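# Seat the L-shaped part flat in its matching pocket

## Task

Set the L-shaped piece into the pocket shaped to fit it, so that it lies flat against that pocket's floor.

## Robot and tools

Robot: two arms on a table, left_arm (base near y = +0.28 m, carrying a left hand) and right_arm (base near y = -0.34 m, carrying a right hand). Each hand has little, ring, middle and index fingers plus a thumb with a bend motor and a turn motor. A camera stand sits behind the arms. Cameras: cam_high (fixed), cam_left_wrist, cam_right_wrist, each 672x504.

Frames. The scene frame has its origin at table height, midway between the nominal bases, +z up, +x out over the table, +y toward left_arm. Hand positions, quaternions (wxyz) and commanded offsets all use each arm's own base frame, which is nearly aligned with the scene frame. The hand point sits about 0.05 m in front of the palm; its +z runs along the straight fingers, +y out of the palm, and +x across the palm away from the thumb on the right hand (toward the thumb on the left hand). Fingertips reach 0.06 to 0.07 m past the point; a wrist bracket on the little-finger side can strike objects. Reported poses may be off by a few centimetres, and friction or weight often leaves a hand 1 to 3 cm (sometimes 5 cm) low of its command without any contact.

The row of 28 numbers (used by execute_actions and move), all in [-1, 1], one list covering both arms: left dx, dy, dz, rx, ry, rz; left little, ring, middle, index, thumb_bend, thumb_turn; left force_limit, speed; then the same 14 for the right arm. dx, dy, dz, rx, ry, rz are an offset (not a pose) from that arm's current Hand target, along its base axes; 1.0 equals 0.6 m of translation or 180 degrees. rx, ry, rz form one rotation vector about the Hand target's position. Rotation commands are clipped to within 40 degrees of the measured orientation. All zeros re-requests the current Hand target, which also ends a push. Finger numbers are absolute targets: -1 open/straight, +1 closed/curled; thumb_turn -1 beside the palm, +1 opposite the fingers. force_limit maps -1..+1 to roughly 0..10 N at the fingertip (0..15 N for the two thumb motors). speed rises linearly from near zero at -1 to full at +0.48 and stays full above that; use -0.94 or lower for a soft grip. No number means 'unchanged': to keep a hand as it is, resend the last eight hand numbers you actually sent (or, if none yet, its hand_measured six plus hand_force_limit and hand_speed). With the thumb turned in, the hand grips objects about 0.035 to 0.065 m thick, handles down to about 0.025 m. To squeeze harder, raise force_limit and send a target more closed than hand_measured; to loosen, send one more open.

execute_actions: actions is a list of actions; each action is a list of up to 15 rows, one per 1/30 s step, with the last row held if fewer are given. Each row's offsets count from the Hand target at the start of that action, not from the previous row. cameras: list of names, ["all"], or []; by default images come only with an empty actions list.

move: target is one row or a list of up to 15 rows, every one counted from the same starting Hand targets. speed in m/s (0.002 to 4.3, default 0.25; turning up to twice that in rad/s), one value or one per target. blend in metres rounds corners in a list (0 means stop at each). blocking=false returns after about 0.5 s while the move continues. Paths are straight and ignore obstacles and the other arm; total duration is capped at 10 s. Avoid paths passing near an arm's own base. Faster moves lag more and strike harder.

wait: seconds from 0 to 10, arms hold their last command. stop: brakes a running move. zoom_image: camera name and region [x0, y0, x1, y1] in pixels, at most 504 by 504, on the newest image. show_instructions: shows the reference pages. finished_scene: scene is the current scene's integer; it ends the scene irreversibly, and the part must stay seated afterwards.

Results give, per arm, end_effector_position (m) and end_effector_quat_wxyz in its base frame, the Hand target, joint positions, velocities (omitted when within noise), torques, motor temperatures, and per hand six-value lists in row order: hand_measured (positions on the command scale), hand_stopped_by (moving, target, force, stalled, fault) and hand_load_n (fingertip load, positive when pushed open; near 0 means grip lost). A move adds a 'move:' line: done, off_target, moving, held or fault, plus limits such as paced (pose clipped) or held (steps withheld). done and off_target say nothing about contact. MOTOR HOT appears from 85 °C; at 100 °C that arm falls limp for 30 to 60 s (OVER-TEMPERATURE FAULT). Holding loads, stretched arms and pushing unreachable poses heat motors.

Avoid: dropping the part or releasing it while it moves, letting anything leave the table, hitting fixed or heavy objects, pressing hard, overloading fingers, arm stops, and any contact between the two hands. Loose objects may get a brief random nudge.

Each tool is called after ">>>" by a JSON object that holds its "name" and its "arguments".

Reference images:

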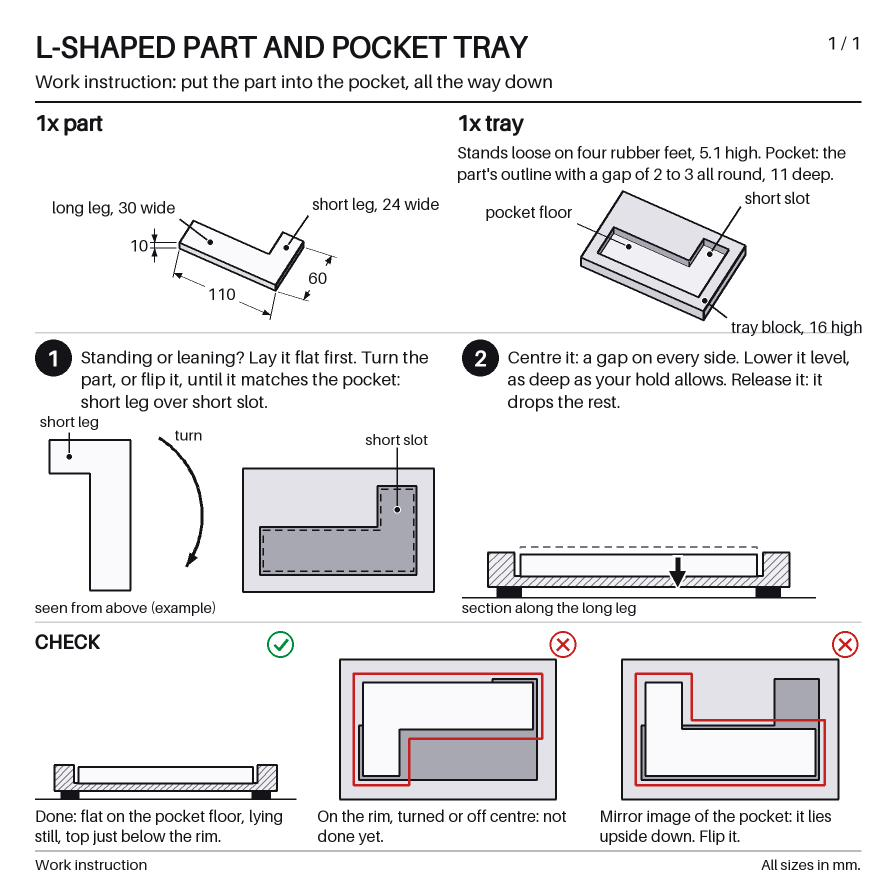

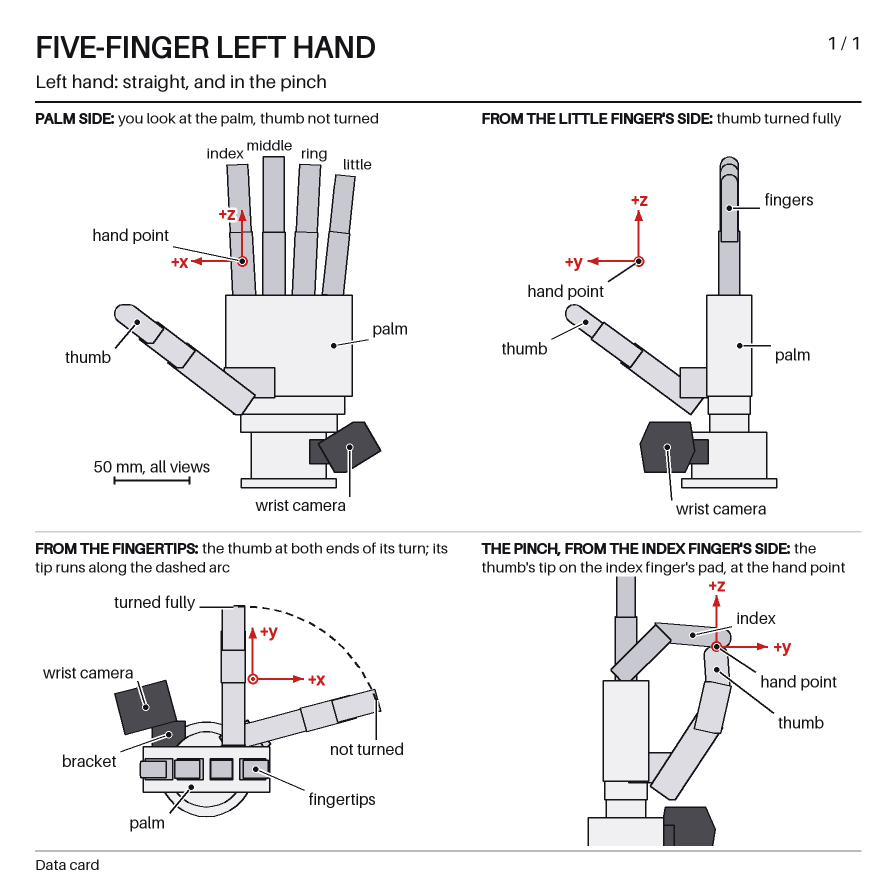

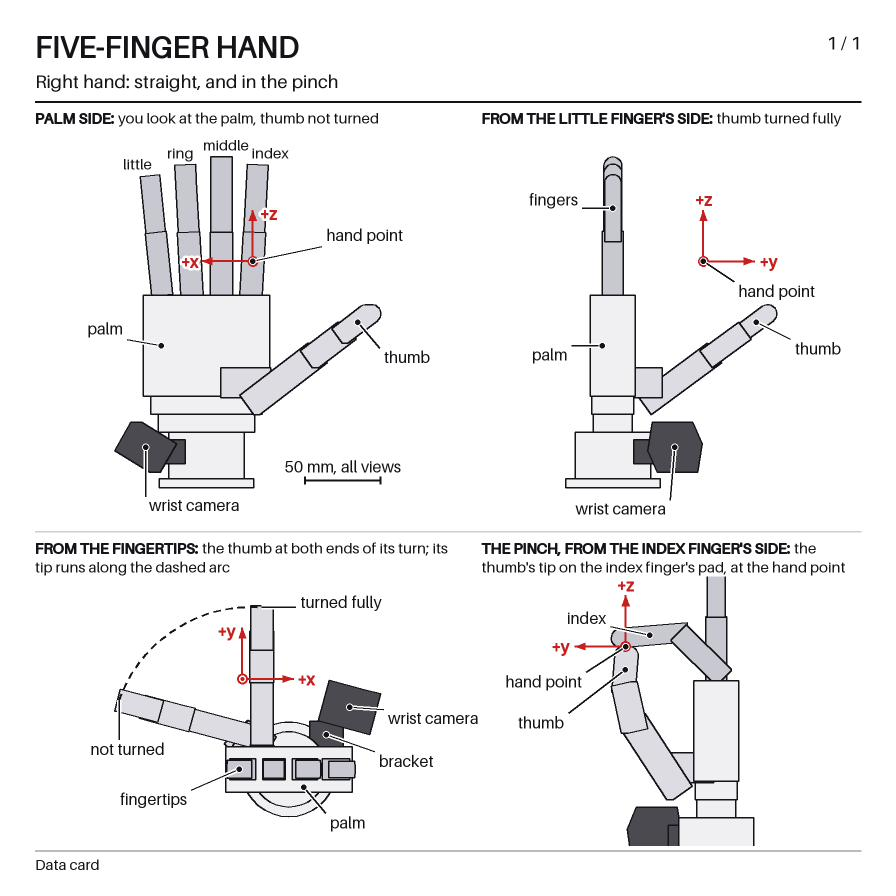

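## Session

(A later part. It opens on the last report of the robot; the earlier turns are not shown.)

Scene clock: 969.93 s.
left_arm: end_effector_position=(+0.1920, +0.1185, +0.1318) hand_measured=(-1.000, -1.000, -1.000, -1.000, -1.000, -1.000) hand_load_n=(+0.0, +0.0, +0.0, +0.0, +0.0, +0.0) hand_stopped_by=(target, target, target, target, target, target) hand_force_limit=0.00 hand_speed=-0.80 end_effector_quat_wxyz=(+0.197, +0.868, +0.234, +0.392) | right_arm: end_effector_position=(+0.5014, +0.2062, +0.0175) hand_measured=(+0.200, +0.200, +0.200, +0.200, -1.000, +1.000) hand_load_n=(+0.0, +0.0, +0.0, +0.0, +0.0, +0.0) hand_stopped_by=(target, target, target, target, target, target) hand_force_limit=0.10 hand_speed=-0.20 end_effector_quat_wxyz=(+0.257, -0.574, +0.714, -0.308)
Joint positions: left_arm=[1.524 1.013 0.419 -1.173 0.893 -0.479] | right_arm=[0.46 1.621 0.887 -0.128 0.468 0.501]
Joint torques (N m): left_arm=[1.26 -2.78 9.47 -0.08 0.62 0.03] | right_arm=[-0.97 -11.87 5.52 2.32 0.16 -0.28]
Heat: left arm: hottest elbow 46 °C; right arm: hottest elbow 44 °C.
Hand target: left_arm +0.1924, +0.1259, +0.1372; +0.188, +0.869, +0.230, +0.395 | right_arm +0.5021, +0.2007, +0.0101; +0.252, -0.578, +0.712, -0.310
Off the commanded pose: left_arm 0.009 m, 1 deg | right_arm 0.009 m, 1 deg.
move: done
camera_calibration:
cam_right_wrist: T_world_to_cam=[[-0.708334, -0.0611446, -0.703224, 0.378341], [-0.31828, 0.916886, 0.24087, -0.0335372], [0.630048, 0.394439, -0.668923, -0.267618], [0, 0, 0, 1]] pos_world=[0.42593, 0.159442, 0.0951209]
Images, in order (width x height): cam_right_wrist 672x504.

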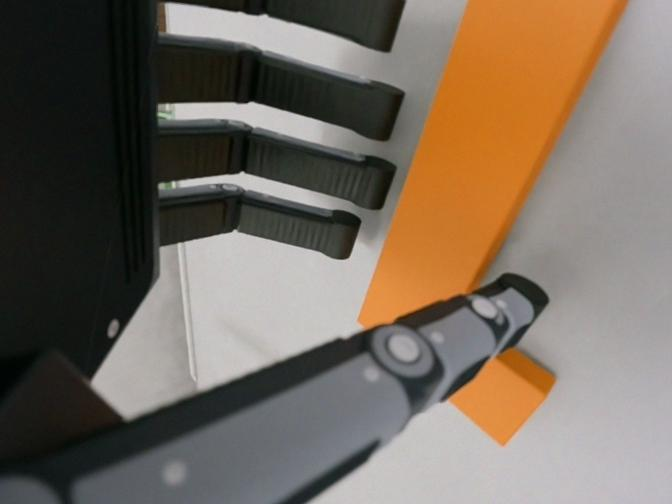

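>>> {"name": "move", "arguments": {"target": [[0,0,0,0,0,0,-1,-1,-1,-1,-1,-1,0,-0.8,0,-0.001,-0.009,0,0,0,0.2,0.2,0.2,0.2,-1,1,0.1,-0.2],[0,0,0,0,0,0,-1,-1,-1,-1,-1,-1,0,-0.8,0,-0.001,-0.009,0,0,0,0.2,0.2,0.2,0.2,-0.3,1,-0.3,-0.9],[0,0,0,0,0,0,-1,-1,-1,-1,-1,-1,0,-0.8,0,-0.001,-0.009,0,0,0,0.2,0.2,0.24,0.4,-0.3,1,-0.3,-0.92]], "speed": 0.04, "cameras": ["cam_right_wrist"]}}

Scene clock: 980.07 s.
left_arm: end_effector_position=(+0.1920, +0.1185, +0.1318) hand_measured=(-1.000, -1.000, -1.000, -1.000, -1.000, -1.000) hand_load_n=(+0.0, +0.0, +0.0, +0.0, +0.0, +0.5) hand_stopped_by=(target, target, target, target, target, target) hand_force_limit=0.00 hand_speed=-0.80 end_effector_quat_wxyz=(+0.197, +0.868, +0.234, +0.392) | right_arm: end_effector_position=(+0.5024, +0.2062, +0.0140) hand_measured=(+0.200, +0.200, +0.200, +0.288, -0.760, +1.000) hand_load_n=(+0.0, +0.5, +3.0, +4.0, +7.5, -1.0) hand_stopped_by=(target, target, force, force, force, target) hand_force_limit=-0.30 hand_speed=-0.92 end_effector_quat_wxyz=(+0.259, -0.573, +0.713, -0.309)
Joint positions: left_arm=[1.524 1.013 0.419 -1.173 0.893 -0.479] | right_arm=[0.459 1.629 0.882 -0.11 0.467 0.5]
Joint torques (N m): left_arm=[1.32 -2.73 9.47 -0.08 0.62 0.03] | right_arm=[-0.91 -11.63 5.39 2.24 0.19 -0.3]
Heat: left arm: hottest elbow 46 °C; right arm: hottest elbow 43 °C.
Hand target: left_arm +0.1924, +0.1259, +0.1372; +0.188, +0.869, +0.230, +0.395 | right_arm +0.5020, +0.2000, +0.0046; +0.252, -0.578, +0.712, -0.310
Off the commanded pose: left_arm 0.009 m, 1 deg | right_arm 0.011 m, 1 deg.
move: off_target (right_arm); target 2's new numbers were sent with right_arm's hand 0.011 m and 1 deg from that target; target 3's new numbers were sent with right_arm's hand 0.011 m and 1 deg from that target
camera_calibration:
cam_right_wrist: T_world_to_cam=[[-0.705259, -0.0602183, -0.706388, 0.374972], [-0.319696, 0.916341, 0.241068, -0.0313943], [0.632775, 0.395845, -0.665509, -0.272311], [0, 0, 0, 1]] pos_world=[0.426727, 0.159141, 0.0912186]
Images, in order (width x height): cam_right_wrist 672x504.

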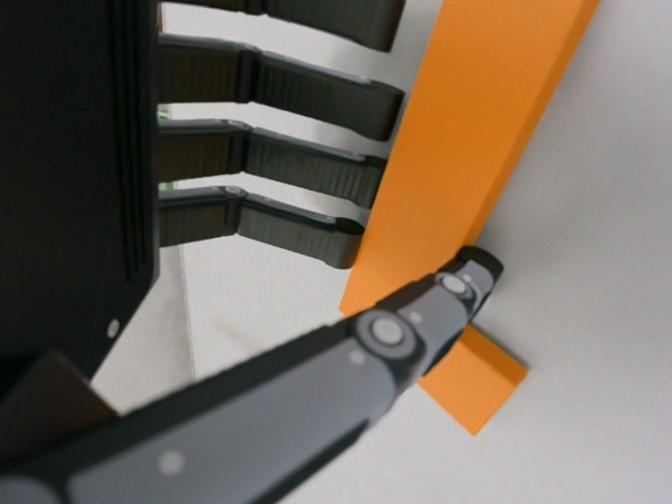

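>>> {"name": "move", "arguments": {"target": [[0,0,0,0,0,0,-1,-1,-1,-1,-1,-1,0,-0.8,0,0,0.2,0,0,0,0.2,0.2,0.24,0.4,-0.3,1,-0.3,-0.92],[0,0,0,0,0,0,-1,-1,-1,-1,-1,-1,0,-0.8,-0.253,0.217,0.259,0,0,0,0.2,0.2,0.24,0.4,-0.3,1,-0.3,-0.92]], "speed": [0.1,0.15], "blend": [0.03,0], "cameras": ["cam_right_wrist","cam_high"]}}

Scene clock: 997.77 s.
left_arm: end_effector_position=(+0.1920, +0.1185, +0.1318) hand_measured=(-1.000, -1.000, -1.000, -1.000, -1.000, -1.000) hand_load_n=(+0.0, +0.0, +0.0, +0.0, +0.0, +0.0) hand_stopped_by=(target, target, target, target, target, target) hand_force_limit=0.00 hand_speed=-0.80 end_effector_quat_wxyz=(+0.197, +0.868, +0.234, +0.392) | right_arm: end_effector_position=(+0.3408, +0.3145, +0.1388) hand_measured=(+0.200, +0.200, +0.200, +0.288, -0.760, +1.000) hand_load_n=(+0.0, +0.0, +3.5, +4.0, +7.0, -0.5) hand_stopped_by=(target, target, force, force, force, target) hand_force_limit=-0.30 hand_speed=-0.92 end_effector_quat_wxyz=(+0.231, -0.590, +0.707, -0.315)
Joint positions: left_arm=[1.524 1.013 0.419 -1.173 0.893 -0.479] | right_arm=[0.914 1.35 1.008 -0.834 0.719 0.945]
Joint torques (N m): left_arm=[1.26 -2.73 9.48 -0.06 0.62 0.04] | right_arm=[0.44 -10.29 10.41 0.88 0.74 0]
Heat: left arm: hottest elbow 46 °C; right arm: hottest elbow 43 °C.
Hand target: left_arm +0.1924, +0.1259, +0.1372; +0.188, +0.869, +0.230, +0.395 | right_arm +0.3503, +0.3302, +0.1602; +0.252, -0.577, +0.712, -0.310
Off the commanded pose: left_arm 0.009 m, 1 deg | right_arm 0.028 m, 3 deg.
move: off_target (right_arm)
camera_calibration:
cam_right_wrist: T_world_to_cam=[[-0.73181, -0.104796, -0.673404, 0.374134], [-0.3211, 0.924577, 0.205066, -0.209633], [0.601124, 0.366299, -0.710264, -0.103606], [0, 0, 0, 1]] pos_world=[0.268762, 0.27098, 0.221344]
Images, in order (width x height): cam_high 672x504, cam_right_wrist 672x504.

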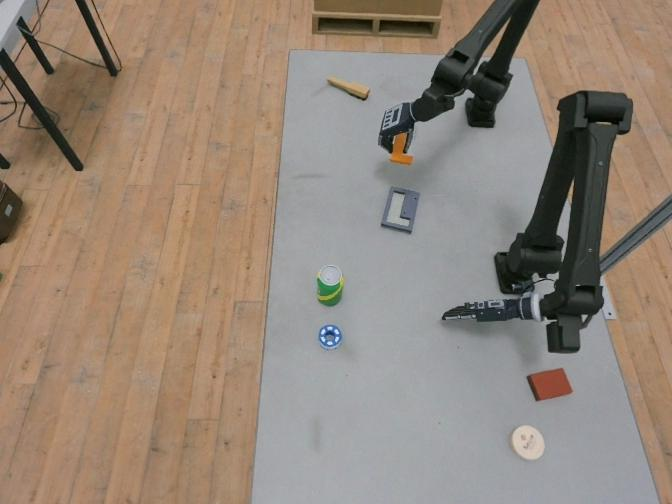

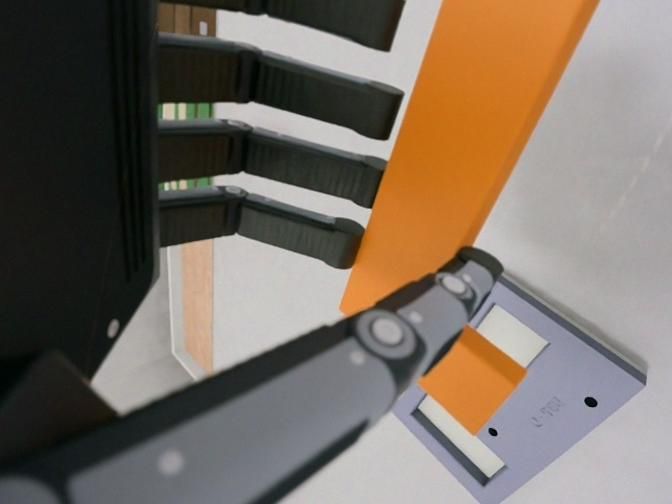

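>>> {"name": "zoom_image", "arguments": {"camera": "cam_right_wrist", "region": [380, 270, 660, 504]}}

Scaled by 1.800 from the camera's 672x504 image, which has a finer 960x720 frame.

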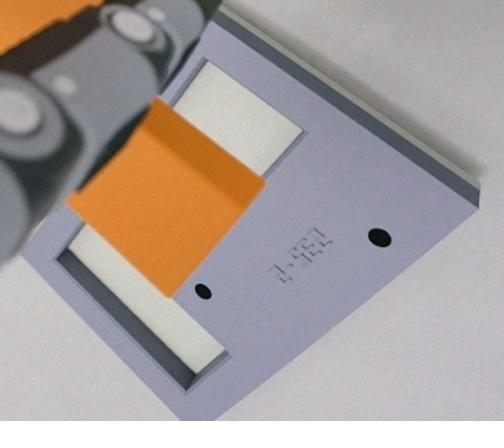

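>>> {"name": "move", "arguments": {"target": [0,0,0,0,0,0,-1,-1,-1,-1,-1,-1,0,-0.8,-0.005,0.2195,-0.075,0,0,0,0.2,0.2,0.24,0.4,-0.3,1,-0.3,-0.92], "speed": 0.12, "cameras": ["cam_right_wrist","cam_high"]}}

>>> {"name": "zoom_image", "arguments": {"camera": "cam_right_wrist", "region": [270, 0, 672, 504]}}

Scene clock: 1030.20 s.
left_arm: end_effector_position=(+0.1920, +0.1185, +0.1318) hand_measured=(-1.000, -1.000, -1.000, -1.000, -1.000, -1.000) hand_load_n=(+0.0, +0.0, +0.0, +0.0, +0.0, +0.0) hand_stopped_by=(target, target, target, target, target, target) hand_force_limit=0.00 hand_speed=-0.80 end_effector_quat_wxyz=(+0.197, +0.868, +0.234, +0.392) | right_arm: end_effector_position=(+0.3409, +0.4447, +0.1024) hand_measured=(+0.200, +0.200, +0.200, +0.288, -0.760, +1.000) hand_load_n=(+0.5, +0.0, +3.0, +4.0, +7.0, -0.5) hand_stopped_by=(target, target, force, force, force, target) hand_force_limit=-0.30 hand_speed=-0.92 end_effector_quat_wxyz=(+0.237, -0.587, +0.707, -0.315)
Joint positions: left_arm=[1.524 1.013 0.419 -1.173 0.893 -0.479] | right_arm=[1.075 1.676 1.278 -0.906 0.776 1.15]
Joint torques (N m): left_arm=[1.32 -2.78 9.48 -0.09 0.62 0.03] | right_arm=[0.56 -13.8 9.92 0.81 0.81 0.02]
Heat: left arm: hottest elbow 46 °C; right arm: hottest elbow 50 °C.
Hand target: left_arm +0.1924, +0.1259, +0.1372; +0.188, +0.869, +0.230, +0.395 | right_arm +0.3472, +0.4619, +0.1151; +0.252, -0.578, +0.712, -0.310
Off the commanded pose: left_arm 0.009 m, 1 deg | right_arm 0.022 m, 2 deg.
move: off_target (right_arm)
camera_calibration:
cam_right_wrist: T_world_to_cam=[[-0.724077, -0.0989008, -0.682592, 0.359043], [-0.322931, 0.9231, 0.208809, -0.321513], [0.60945, 0.371624, -0.700334, -0.183451], [0, 0, 0, 1]] pos_world=[0.267952, 0.400473, 0.183738]
Images, in order (width x height): cam_high 672x504, cam_right_wrist 672x504.

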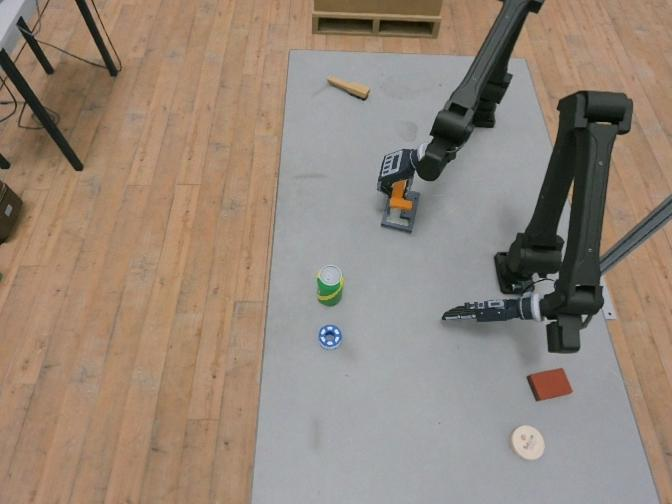

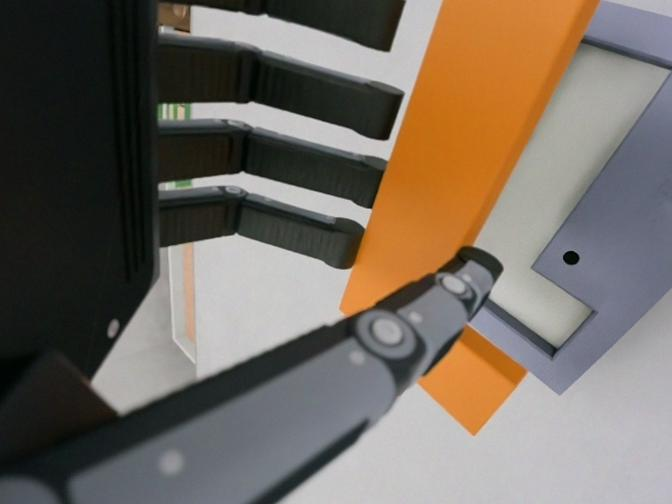

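Scaled by 1.000.

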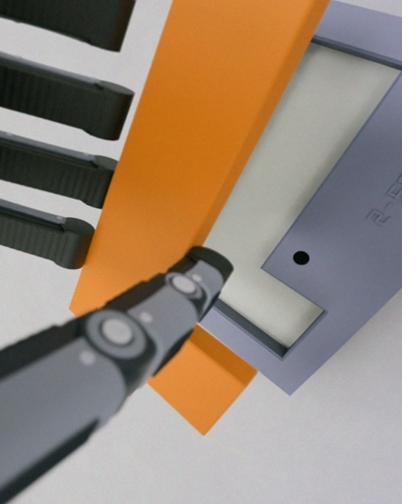

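>>> {"name": "move", "arguments": {"target": [0,0,0,0,0,0,-1,-1,-1,-1,-1,-1,0,-0.8,-0.0115,0,-0.11,0,0,0,0.2,0.2,0.24,0.4,-0.3,1,-0.3,-0.92], "speed": 0.06, "cameras": ["cam_right_wrist"]}}

>>> {"name": "zoom_image", "arguments": {"camera": "cam_right_wrist", "region": [330, 0, 672, 460]}}

Scene clock: 1050.93 s.
left_arm: end_effector_position=(+0.1920, +0.1185, +0.1318) hand_measured=(-1.000, -1.000, -1.000, -1.000, -1.000, -1.000) hand_load_n=(+0.0, +0.0, +0.0, +0.0, +0.0, +0.0) hand_stopped_by=(target, target, target, target, target, target) hand_force_limit=0.00 hand_speed=-0.80 end_effector_quat_wxyz=(+0.197, +0.868, +0.234, +0.392) | right_arm: end_effector_position=(+0.3436, +0.4581, +0.0565) hand_measured=(+0.200, +0.200, +0.200, +0.288, -0.760, +1.000) hand_load_n=(+0.0, +0.0, +3.5, +4.0, +7.0, -0.5) hand_stopped_by=(target, target, force, force, force, target) hand_force_limit=-0.30 hand_speed=-0.92 end_effector_quat_wxyz=(+0.250, -0.580, +0.711, -0.311)
Joint positions: left_arm=[1.524 1.013 0.419 -1.173 0.893 -0.479] | right_arm=[1.083 1.747 1.235 -0.773 0.78 1.167]
Joint torques (N m): left_arm=[1.32 -2.73 9.48 -0.08 0.63 0.03] | right_arm=[0.73 -14.21 5.97 1.44 0.81 0.01]
Motor temperatures (°C): left_arm=[34 25 46 29 33 24] | right_arm=[31 33 52 29 26 28]
Heat: left arm: hottest elbow 46 °C; right arm: hottest elbow 52 °C.
Hand target: left_arm +0.1924, +0.1259, +0.1372; +0.188, +0.869, +0.230, +0.395 | right_arm +0.3403, +0.4619, +0.0491; +0.252, -0.578, +0.712, -0.310
Off the commanded pose: left_arm 0.009 m, 1 deg | right_arm 0.009 m, 0 deg.
move: done
camera_calibration:
cam_right_wrist: T_world_to_cam=[[-0.714368, -0.077431, -0.695473, 0.318497], [-0.322084, 0.918709, 0.22855, -0.322814], [0.621241, 0.387269, -0.681236, -0.234512], [0, 0, 0, 1]] pos_world=[0.269239, 0.412053, 0.135528]
Images, in order (width x height): cam_right_wrist 672x504.

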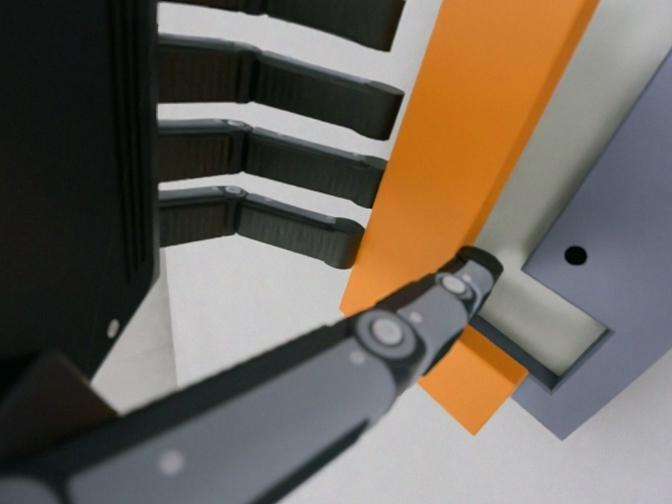

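Scaled by 1.096 from the camera's 672x504 image, which has a finer 960x720 frame.

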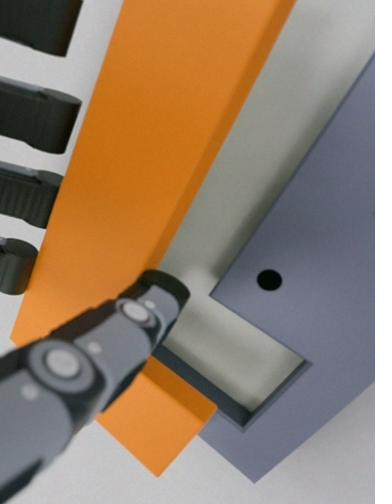

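>>> {"name": "move", "arguments": {"target": [0,0,0,0,0,0,-1,-1,-1,-1,-1,-1,0,-0.8,-0.0158,-0.014,-0.015,0,0,0,0.2,0.2,0.24,0.4,-0.3,1,-0.3,-0.92], "speed": 0.05, "cameras": ["cam_right_wrist"]}}

>>> {"name": "zoom_image", "arguments": {"camera": "cam_right_wrist", "region": [330, 0, 672, 460]}}

Scene clock: 1073.73 s.
left_arm: end_effector_position=(+0.1920, +0.1185, +0.1318) hand_measured=(-1.000, -1.000, -1.000, -1.000, -1.000, -1.000) hand_load_n=(+0.0, +0.0, +0.0, +0.0, +0.0, +0.5) hand_stopped_by=(target, target, target, target, target, target) hand_force_limit=0.00 hand_speed=-0.80 end_effector_quat_wxyz=(+0.197, +0.868, +0.234, +0.392) | right_arm: end_effector_position=(+0.3340, +0.4496, +0.0410) hand_measured=(+0.200, +0.200, +0.200, +0.288, -0.760, +1.000) hand_load_n=(+0.0, +0.0, +3.5, +4.0, +7.0, -0.5) hand_stopped_by=(target, target, force, force, force, target) hand_force_limit=-0.30 hand_speed=-0.92 end_effector_quat_wxyz=(+0.245, -0.582, +0.710, -0.313)
Joint positions: left_arm=[1.524 1.013 0.419 -1.173 0.893 -0.479] | right_arm=[1.093 1.747 1.191 -0.749 0.782 1.18]
Joint torques (N m): left_arm=[1.32 -2.78 9.47 -0.08 0.62 0.04] | right_arm=[0.56 -15.38 5.64 1.42 0.81 -0.02]
Motor temperatures (°C): left_arm=[34 25 46 29 33 24] | right_arm=[31 33 47 30 26 28]
Heat: left arm: hottest elbow 46 °C; right arm: hottest elbow 47 °C.
Hand target: left_arm +0.1924, +0.1259, +0.1372; +0.188, +0.869, +0.230, +0.395 | right_arm +0.3308, +0.4535, +0.0401; +0.252, -0.578, +0.712, -0.310
Off the commanded pose: left_arm 0.009 m, 1 deg | right_arm 0.005 m, 1 deg.
move: done
camera_calibration:
cam_right_wrist: T_world_to_cam=[[-0.718241, -0.0846409, -0.690627, 0.304527], [-0.321006, 0.920937, 0.220975, -0.315731], [0.61732, 0.380409, -0.688625, -0.231114], [0, 0, 0, 1]] pos_world=[0.260044, 0.404461, 0.120932]
Images, in order (width x height): cam_right_wrist 672x504.

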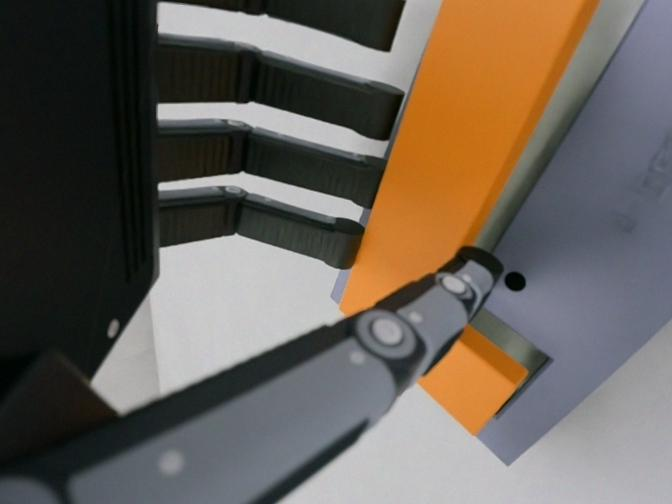

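Scaled by 1.096 from the camera's 672x504 image, which has a finer 960x720 frame.

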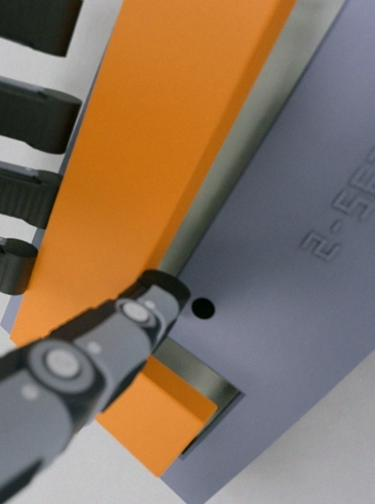

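>>> {"name": "move", "arguments": {"target": [0,0,0,0,0,0,-1,-1,-1,-1,-1,-1,0,-0.8,0.001,-0.002,-0.016,0,0,0,0.2,0.2,0.24,0.4,-0.3,1,-0.3,-0.92], "speed": 0.03, "cameras": ["cam_right_wrist"]}}

>>> {"name": "zoom_image", "arguments": {"camera": "cam_right_wrist", "region": [330, 0, 672, 460]}}

Scene clock: 1085.77 s.
left_arm: end_effector_position=(+0.1920, +0.1185, +0.1318) hand_measured=(-1.000, -1.000, -1.000, -1.000, -1.000, -1.000) hand_load_n=(+0.0, +0.0, +0.0, +0.0, +0.0, +0.0) hand_stopped_by=(target, target, target, target, target, target) hand_force_limit=0.00 hand_speed=-0.80 end_effector_quat_wxyz=(+0.197, +0.868, +0.234, +0.392) | right_arm: end_effector_position=(+0.3343, +0.4503, +0.0379) hand_measured=(+0.200, +0.200, +0.200, +0.288, -0.760, +1.000) hand_load_n=(+0.0, +0.0, +3.5, +4.0, +7.0, -0.5) hand_stopped_by=(target, target, force, force, force, target) hand_force_limit=-0.30 hand_speed=-0.92 end_effector_quat_wxyz=(+0.251, -0.579, +0.711, -0.310)
Joint positions: left_arm=[1.524 1.013 0.419 -1.173 0.893 -0.479] | right_arm=[1.093 1.747 1.178 -0.722 0.782 1.18]
Joint torques (N m): left_arm=[1.32 -2.73 9.47 -0.06 0.63 0.03] | right_arm=[0.5 -14.21 5.63 1.5 0.8 0]
Heat: left arm: hottest elbow 46 °C; right arm: hottest elbow 46 °C.
Hand target: left_arm +0.1924, +0.1259, +0.1372; +0.188, +0.869, +0.230, +0.395 | right_arm +0.3314, +0.4523, +0.0306; +0.252, -0.578, +0.712, -0.310
Off the commanded pose: left_arm 0.009 m, 1 deg | right_arm 0.008 m, 0 deg.
move: done
camera_calibration:
cam_right_wrist: T_world_to_cam=[[-0.713805, -0.0758281, -0.696227, 0.297389], [-0.322221, 0.918211, 0.230352, -0.314259], [0.621816, 0.388765, -0.679858, -0.239334], [0, 0, 0, 1]] pos_world=[0.259838, 0.404151, 0.116727]
Images, in order (width x height): cam_right_wrist 672x504.

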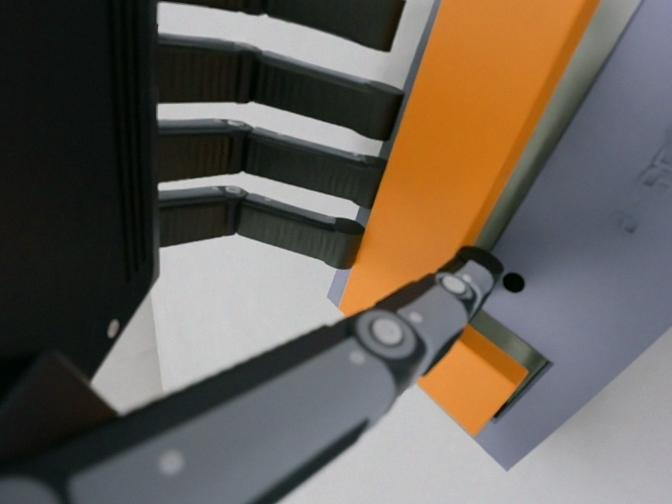

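Scaled by 1.096 from the camera's 672x504 image, which has a finer 960x720 frame.

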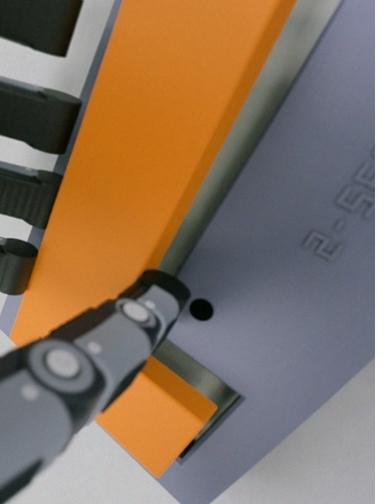

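>>> {"name": "zoom_image", "arguments": {"camera": "cam_right_wrist", "region": [310, 0, 480, 140]}}

>>> {"name": "zoom_image", "arguments": {"camera": "cam_right_wrist", "region": [300, 200, 600, 480]}}

Scaled by 2.965 from the camera's 672x504 image, which has a finer 960x720 frame.

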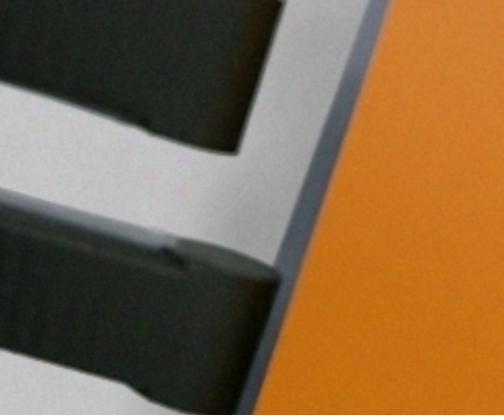

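Scaled by 1.680 from the camera's 672x504 image, which has a finer 960x720 frame.

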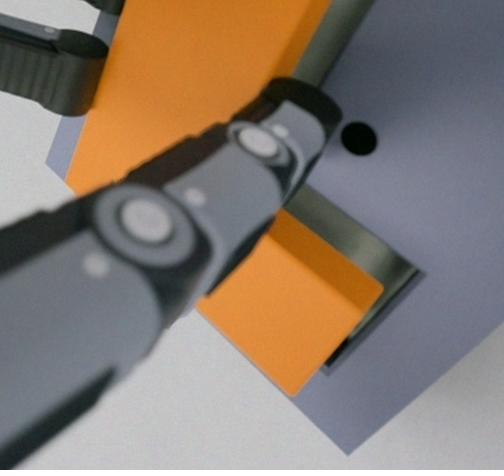

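>>> {"name": "move", "arguments": {"target": [0,0,0,0,0,0,-1,-1,-1,-1,-1,-1,0,-0.8,-0.002,-0.003,0.004,0,0,-0.02,0.2,0.2,0.24,0.4,-0.3,1,-0.3,-0.92], "speed": 0.03, "cameras": ["cam_right_wrist"]}}

>>> {"name": "zoom_image", "arguments": {"camera": "cam_right_wrist", "region": [310, 0, 480, 140]}}

>>> {"name": "zoom_image", "arguments": {"camera": "cam_right_wrist", "region": [300, 200, 600, 480]}}

Scene clock: 1128.93 s.
left_arm: end_effector_position=(+0.1920, +0.1185, +0.1318) hand_measured=(-1.000, -1.000, -1.000, -1.000, -1.000, -1.000) hand_load_n=(+0.0, +0.0, +0.0, +0.0, +0.0, +0.0) hand_stopped_by=(target, target, target, target, target, target) hand_force_limit=0.00 hand_speed=-0.80 end_effector_quat_wxyz=(+0.197, +0.868, +0.234, +0.392) | right_arm: end_effector_position=(+0.3309, +0.4410, +0.0337) hand_measured=(+0.200, +0.200, +0.200, +0.288, -0.760, +1.000) hand_load_n=(+0.5, +0.0, +3.5, +4.0, +7.0, -0.5) hand_stopped_by=(target, target, force, force, force, target) hand_force_limit=-0.30 hand_speed=-0.92 end_effector_quat_wxyz=(+0.240, -0.555, +0.730, -0.318)
Joint positions: left_arm=[1.524 1.013 0.419 -1.173 0.893 -0.479] | right_arm=[1.097 1.754 1.178 -0.785 0.799 1.278]
Joint torques (N m): left_arm=[1.26 -2.73 9.48 -0.08 0.62 0.03] | right_arm=[0.5 -13.45 7.69 0.49 0.79 -0.03]
Heat: left arm: hottest elbow 46 °C; right arm: hottest elbow 45 °C.
Hand target: left_arm +0.1924, +0.1259, +0.1372; +0.188, +0.869, +0.230, +0.395 | right_arm +0.3302, +0.4506, +0.0330; +0.242, -0.555, +0.730, -0.318
Off the commanded pose: left_arm 0.009 m, 1 deg | right_arm 0.010 m, 0 deg.
move: done
camera_calibration:
cam_right_wrist: T_world_to_cam=[[-0.717205, -0.0278954, -0.696304, 0.27134], [-0.26084, 0.937308, 0.23112, -0.334688], [0.646204, 0.347384, -0.679518, -0.22628], [0, 0, 0, 1]] pos_world=[0.25353, 0.399881, 0.112527]
Images, in order (width x height): cam_right_wrist 672x504.

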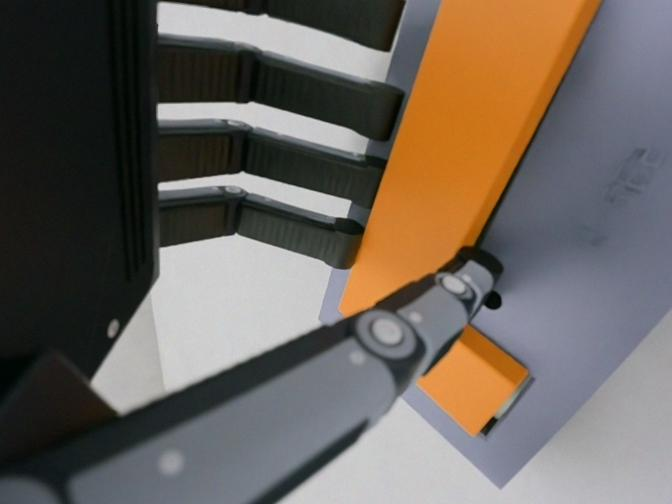

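Scaled by 2.965 from the camera's 672x504 image, which has a finer 960x720 frame.

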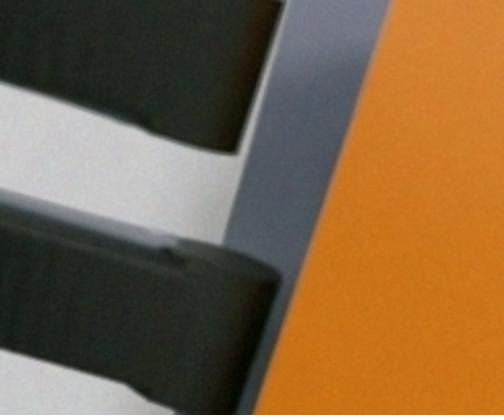

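Scaled by 1.680 from the camera's 672x504 image, which has a finer 960x720 frame.

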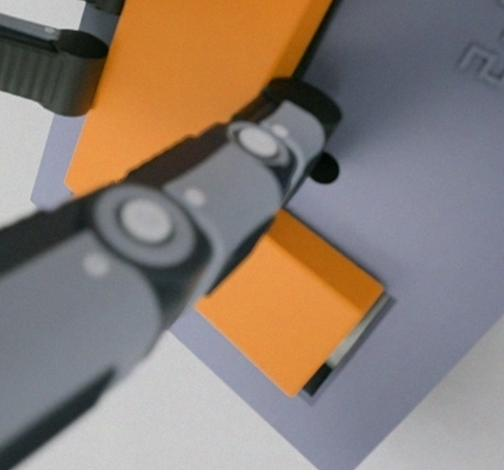

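>>> {"name": "move", "arguments": {"target": [0,0,0,0,0,0,-1,-1,-1,-1,-1,-1,0,-0.8,0.003,0.012,0.01,0,0,0,0.2,0.2,0.24,0.4,-0.3,1,-0.3,-0.92], "speed": 0.03, "cameras": ["cam_right_wrist"]}}

>>> {"name": "zoom_image", "arguments": {"camera": "cam_right_wrist", "region": [300, 200, 600, 480]}}

Scene clock: 1142.93 s.
left_arm: end_effector_position=(+0.1920, +0.1185, +0.1318) hand_measured=(-1.000, -1.000, -1.000, -1.000, -1.000, -1.000) hand_load_n=(+0.0, +0.0, +0.0, +0.0, +0.0, +0.0) hand_stopped_by=(target, target, target, target, target, target) hand_force_limit=0.00 hand_speed=-0.80 end_effector_quat_wxyz=(+0.197, +0.868, +0.234, +0.392) | right_arm: end_effector_position=(+0.3299, +0.4401, +0.0337) hand_measured=(+0.200, +0.200, +0.200, +0.288, -0.760, +1.000) hand_load_n=(+0.0, +0.0, +4.0, +4.5, +7.0, -0.5) hand_stopped_by=(target, target, force, force, force, target) hand_force_limit=-0.30 hand_speed=-0.92 end_effector_quat_wxyz=(+0.233, -0.558, +0.728, -0.322)
Joint positions: left_arm=[1.524 1.013 0.419 -1.173 0.893 -0.479] | right_arm=[1.099 1.76 1.19 -0.812 0.801 1.282]
Joint torques (N m): left_arm=[1.26 -2.67 9.5 -0.06 0.62 0.03] | right_arm=[0.97 -13.74 8.85 0.76 0.75 -0.01]
Heat: left arm: hottest elbow 46 °C; right arm: hottest elbow 45 °C.
Hand target: left_arm +0.1924, +0.1259, +0.1372; +0.188, +0.869, +0.230, +0.395 | right_arm +0.3320, +0.4577, +0.0390; +0.242, -0.555, +0.730, -0.318
Off the commanded pose: left_arm 0.009 m, 1 deg | right_arm 0.019 m, 1 deg.
move: off_target (right_arm)
camera_calibration:
cam_right_wrist: T_world_to_cam=[[-0.722223, -0.0385278, -0.690587, 0.276716], [-0.257884, 0.941452, 0.217174, -0.336399], [0.641787, 0.334939, -0.689874, -0.218042], [0, 0, 0, 1]] pos_world=[0.253035, 0.400396, 0.113732]
Images, in order (width x height): cam_right_wrist 672x504.

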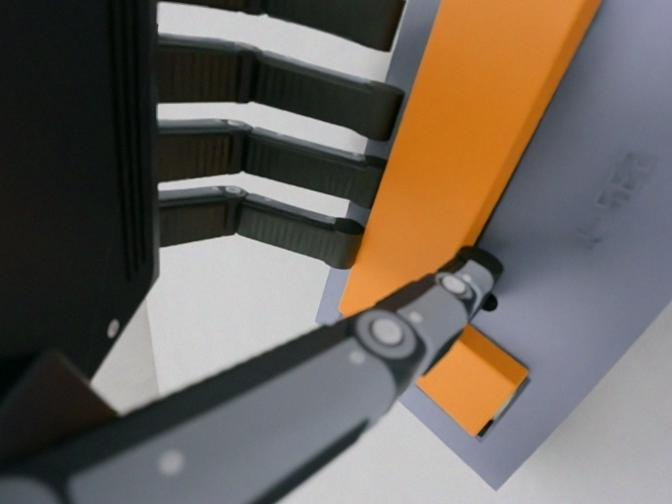

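Scaled by 1.680 from the camera's 672x504 image, which has a finer 960x720 frame.

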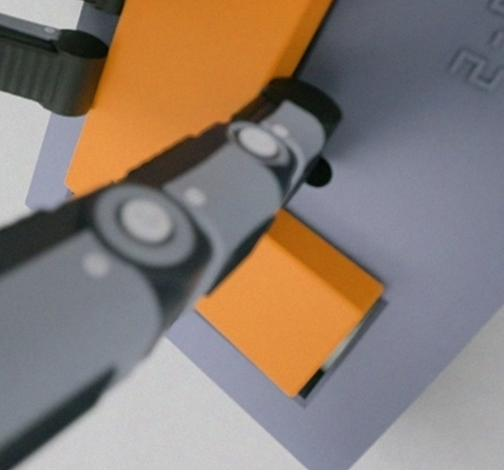

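>>> {"name": "move", "arguments": {"target": [0,0,0,0,0,0,-1,-1,-1,-1,-1,-1,0,-0.8,0,0,0.03,0,0,0,0.2,0.2,0.24,0.4,-0.3,1,-0.3,-0.92], "speed": 0.05, "cameras": []}}

Scene clock: 1147.47 s.
left_arm: end_effector_position=(+0.1920, +0.1185, +0.1318) hand_measured=(-1.000, -1.000, -1.000, -1.000, -1.000, -1.000) hand_load_n=(+0.0, +0.0, +0.0, +0.0, +0.0, -0.5) hand_stopped_by=(target, target, target, target, target, target) hand_force_limit=0.00 hand_speed=-0.80 end_effector_quat_wxyz=(+0.197, +0.868, +0.234, +0.392) | right_arm: end_effector_position=(+0.3274, +0.4376, +0.0377) hand_measured=(+0.200, +0.200, +0.200, +0.288, -0.760, +1.000) hand_load_n=(+0.0, +0.0, +3.5, +4.0, +7.0, -0.5) hand_stopped_by=(target, target, force, force, force, target) hand_force_limit=-0.30 hand_speed=-0.92 end_effector_quat_wxyz=(+0.222, -0.563, +0.725, -0.328)
Joint positions: left_arm=[1.524 1.013 0.419 -1.173 0.893 -0.479] | right_arm=[1.101 1.76 1.208 -0.857 0.801 1.282]
Joint torques (N m): left_arm=[1.32 -2.73 9.47 -0.06 0.62 0.03] | right_arm=[0.67 -15.68 9.09 0.51 0.75 -0.02]
Heat: left arm: hottest elbow 46 °C; right arm: hottest elbow 45 °C.
Hand target: left_arm +0.1924, +0.1259, +0.1372; +0.188, +0.869, +0.230, +0.395 | right_arm +0.3321, +0.4576, +0.0569; +0.242, -0.555, +0.730, -0.318
Off the commanded pose: left_arm 0.009 m, 1 deg | right_arm 0.028 m, 3 deg.
move: off_target (right_arm)
No camera images: "cameras" was empty.

>>> {"name": "move", "arguments": {"target": [[0,0,0,0,0,0,-1,-1,-1,-1,-1,-1,0,-0.8,0,0,0.12,0,0,0,0.2,0.2,0.24,0.4,-0.3,1,-0.3,-0.92],[0,0,0,0,0,0,-1,-1,-1,-1,-1,-1,0,-0.8,-0.005,-0.013,-0.015,0,0,0,0.2,0.2,0.24,0.4,-0.3,1,-0.3,-0.92]], "speed": [0.12,0.07], "cameras": ["cam_right_wrist"]}}

>>> {"name": "zoom_image", "arguments": {"camera": "cam_right_wrist", "region": [300, 200, 600, 480]}}

Scene clock: 1155.00 s.
left_arm: end_effector_position=(+0.1920, +0.1185, +0.1318) hand_measured=(-1.000, -1.000, -1.000, -1.000, -1.000, -1.000) hand_load_n=(+0.0, +0.0, +0.0, +0.0, +0.0, +0.0) hand_stopped_by=(target, target, target, target, target, target) hand_force_limit=0.00 hand_speed=-0.80 end_effector_quat_wxyz=(+0.197, +0.868, +0.234, +0.392) | right_arm: end_effector_position=(+0.3323, +0.4471, +0.0556) hand_measured=(+0.200, +0.200, +0.200, +0.288, -0.760, +1.000) hand_load_n=(+0.0, +0.0, +3.5, +4.0, +7.0, -0.5) hand_stopped_by=(target, target, force, force, force, target) hand_force_limit=-0.30 hand_speed=-0.92 end_effector_quat_wxyz=(+0.241, -0.555, +0.730, -0.318)
Joint positions: left_arm=[1.524 1.013 0.419 -1.173 0.893 -0.479] | right_arm=[1.101 1.737 1.221 -0.846 0.801 1.282]
Joint torques (N m): left_arm=[1.32 -2.73 9.48 -0.09 0.62 0.03] | right_arm=[0.79 -14.21 5.86 1.32 0.74 -0.04]
Heat: left arm: hottest elbow 46 °C; right arm: hottest elbow 45 °C.
Hand target: left_arm +0.1924, +0.1259, +0.1372; +0.188, +0.869, +0.230, +0.395 | right_arm +0.3292, +0.4499, +0.0480; +0.242, -0.555, +0.730, -0.318
Off the commanded pose: left_arm 0.009 m, 1 deg | right_arm 0.009 m, 0 deg.
move: done
camera_calibration:
cam_right_wrist: T_world_to_cam=[[-0.715984, -0.0274978, -0.697575, 0.287313], [-0.26146, 0.937061, 0.231422, -0.3447], [0.647307, 0.348082, -0.67811, -0.215109], [0, 0, 0, 1]] pos_world=[0.254828, 0.405781, 0.134326]
Images, in order (width x height): cam_right_wrist 672x504.

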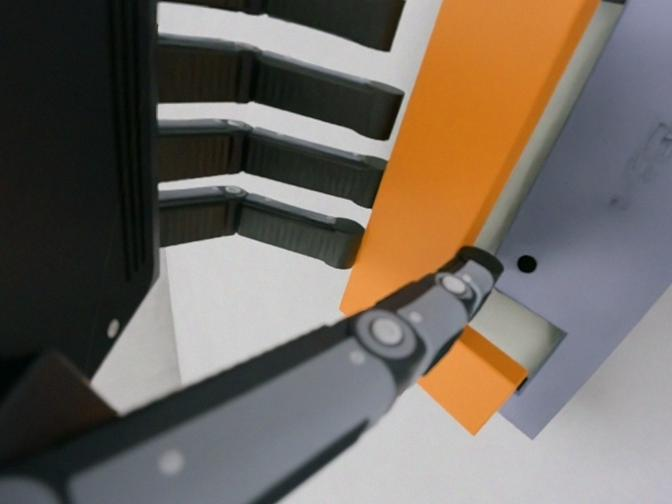

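Scaled by 1.680 from the camera's 672x504 image, which has a finer 960x720 frame.

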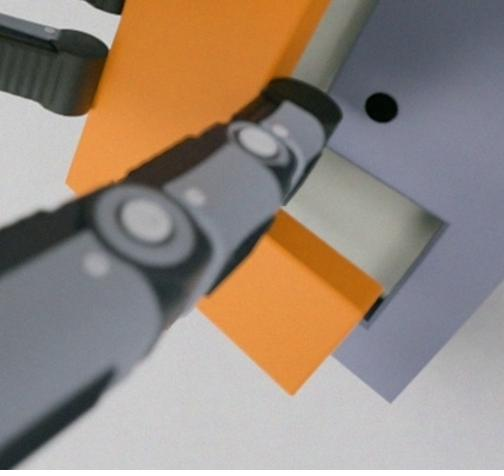

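>>> {"name": "move", "arguments": {"target": [0,0,0,0,0,0,-1,-1,-1,-1,-1,-1,0,-0.8,-0.001,-0.003,-0.035,0,0,0,0.2,0.2,0.24,0.4,-0.3,1,-0.3,-0.92], "speed": 0.05, "cameras": ["cam_right_wrist"]}}

>>> {"name": "zoom_image", "arguments": {"camera": "cam_right_wrist", "region": [300, 200, 600, 480]}}

Scene clock: 1165.97 s.
left_arm: end_effector_position=(+0.1920, +0.1185, +0.1318) hand_measured=(-1.000, -1.000, -1.000, -1.000, -1.000, -1.000) hand_load_n=(+0.0, +0.0, +0.0, +0.5, +0.0, +0.0) hand_stopped_by=(target, target, target, target, target, target) hand_force_limit=0.00 hand_speed=-0.80 end_effector_quat_wxyz=(+0.197, +0.868, +0.234, +0.392) | right_arm: end_effector_position=(+0.3316, +0.4457, +0.0346) hand_measured=(+0.200, +0.200, +0.200, +0.288, -0.760, +1.000) hand_load_n=(+0.0, +0.0, +3.5, +4.0, +7.0, -0.5) hand_stopped_by=(target, target, force, force, force, target) hand_force_limit=-0.30 hand_speed=-0.92 end_effector_quat_wxyz=(+0.242, -0.555, +0.730, -0.318)
Joint positions: left_arm=[1.524 1.013 0.419 -1.173 0.893 -0.479] | right_arm=[1.101 1.762 1.192 -0.791 0.801 1.282]
Joint torques (N m): left_arm=[1.38 -2.78 9.48 -0.08 0.62 0.03] | right_arm=[0.62 -14.15 5.71 1.39 0.75 -0.06]
Heat: left arm: hottest elbow 46 °C; right arm: hottest elbow 45 °C.
Hand target: left_arm +0.1924, +0.1259, +0.1372; +0.188, +0.869, +0.230, +0.395 | right_arm +0.3285, +0.4480, +0.0268; +0.242, -0.555, +0.730, -0.318
Off the commanded pose: left_arm 0.009 m, 1 deg | right_arm 0.008 m, 0 deg.
move: done
camera_calibration:
cam_right_wrist: T_world_to_cam=[[-0.715839, -0.0272648, -0.697733, 0.271941], [-0.261508, 0.936984, 0.23168, -0.338673], [0.647448, 0.348308, -0.677859, -0.228632], [0, 0, 0, 1]] pos_world=[0.254128, 0.40438, 0.113226]
Images, in order (width x height): cam_right_wrist 672x504.

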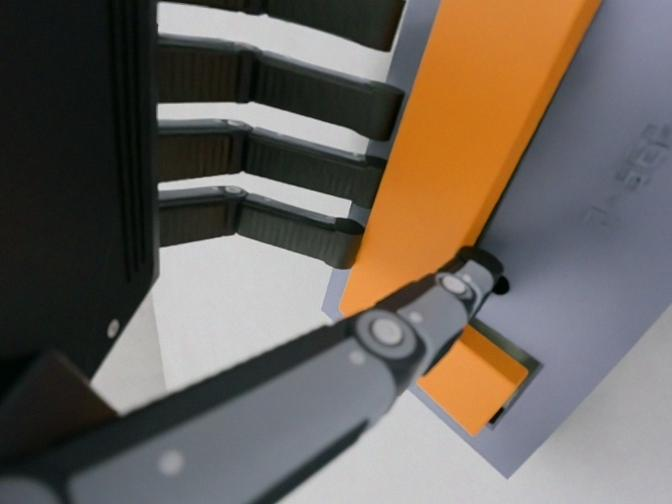

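Scaled by 1.680 from the camera's 672x504 image, which has a finer 960x720 frame.

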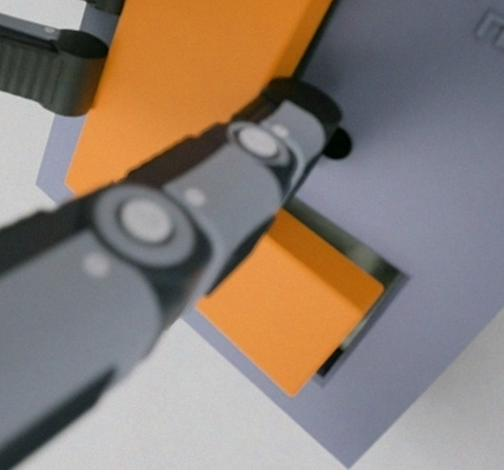

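>>> {"name": "move", "arguments": {"target": [0,0,0,0,0,0,-1,-1,-1,-1,-1,-1,0,-0.8,0.0012,-0.001,-0.017,0,0,0,0.2,0.2,0.24,0.4,-0.3,1,-0.3,-0.92], "speed": 0.03, "cameras": ["cam_right_wrist"]}}

>>> {"name": "zoom_image", "arguments": {"camera": "cam_right_wrist", "region": [300, 200, 600, 480]}}

Scene clock: 1174.47 s.
left_arm: end_effector_position=(+0.1920, +0.1185, +0.1318) hand_measured=(-1.000, -1.000, -1.000, -1.000, -1.000, -1.000) hand_load_n=(+0.0, +0.0, +0.0, +0.0, +0.0, +0.0) hand_stopped_by=(target, target, target, target, target, target) hand_force_limit=0.00 hand_speed=-0.80 end_effector_quat_wxyz=(+0.197, +0.868, +0.234, +0.392) | right_arm: end_effector_position=(+0.3332, +0.4469, +0.0330) hand_measured=(+0.200, +0.200, +0.200, +0.288, -0.760, +1.000) hand_load_n=(+0.0, +0.0, +1.5, +3.5, +7.5, +0.0) hand_stopped_by=(target, target, force, force, force, target) hand_force_limit=-0.30 hand_speed=-0.92 end_effector_quat_wxyz=(+0.247, -0.552, +0.730, -0.318)
Joint positions: left_arm=[1.524 1.013 0.419 -1.173 0.893 -0.479] | right_arm=[1.101 1.764 1.186 -0.773 0.806 1.282]
Joint torques (N m): left_arm=[1.32 -2.73 9.48 -0.05 0.62 0.03] | right_arm=[0.15 -13.1 5.18 1.8 0.51 -0.07]
Heat: left arm: hottest elbow 47 °C; right arm: hottest elbow 45 °C.
Hand target: left_arm +0.1924, +0.1259, +0.1372; +0.188, +0.869, +0.230, +0.395 | right_arm +0.3292, +0.4475, +0.0167; +0.242, -0.555, +0.730, -0.318
Off the commanded pose: left_arm 0.009 m, 1 deg | right_arm 0.017 m, 1 deg.
move: off_target (right_arm)
camera_calibration:
cam_right_wrist: T_world_to_cam=[[-0.709383, -0.0211369, -0.704506, 0.267331], [-0.26265, 0.935483, 0.236402, -0.338136], [0.654057, 0.352738, -0.669168, -0.235594], [0, 0, 0, 1]] pos_world=[0.25492, 0.405075, 0.110621]
Images, in order (width x height): cam_right_wrist 672x504.

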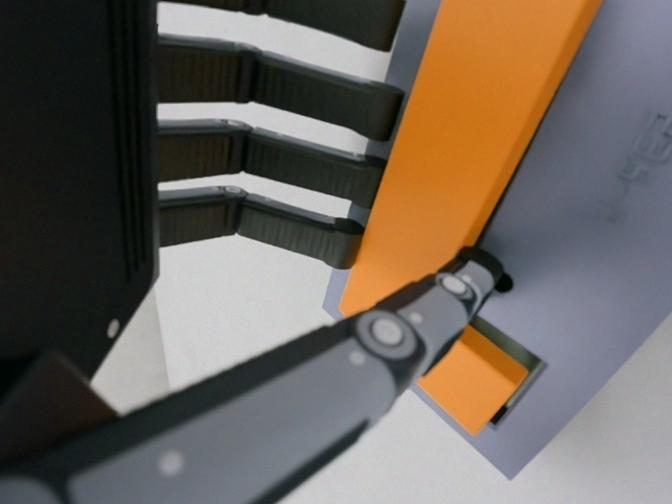

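Scaled by 1.680 from the camera's 672x504 image, which has a finer 960x720 frame.

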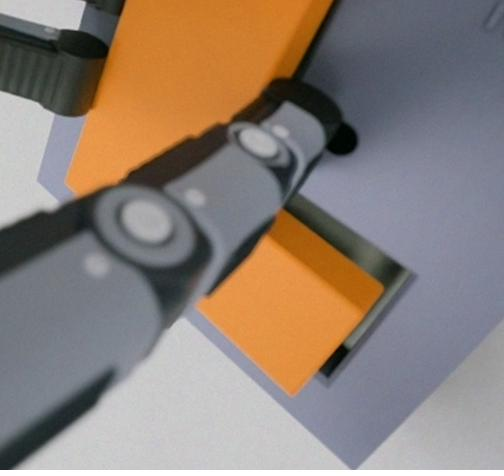

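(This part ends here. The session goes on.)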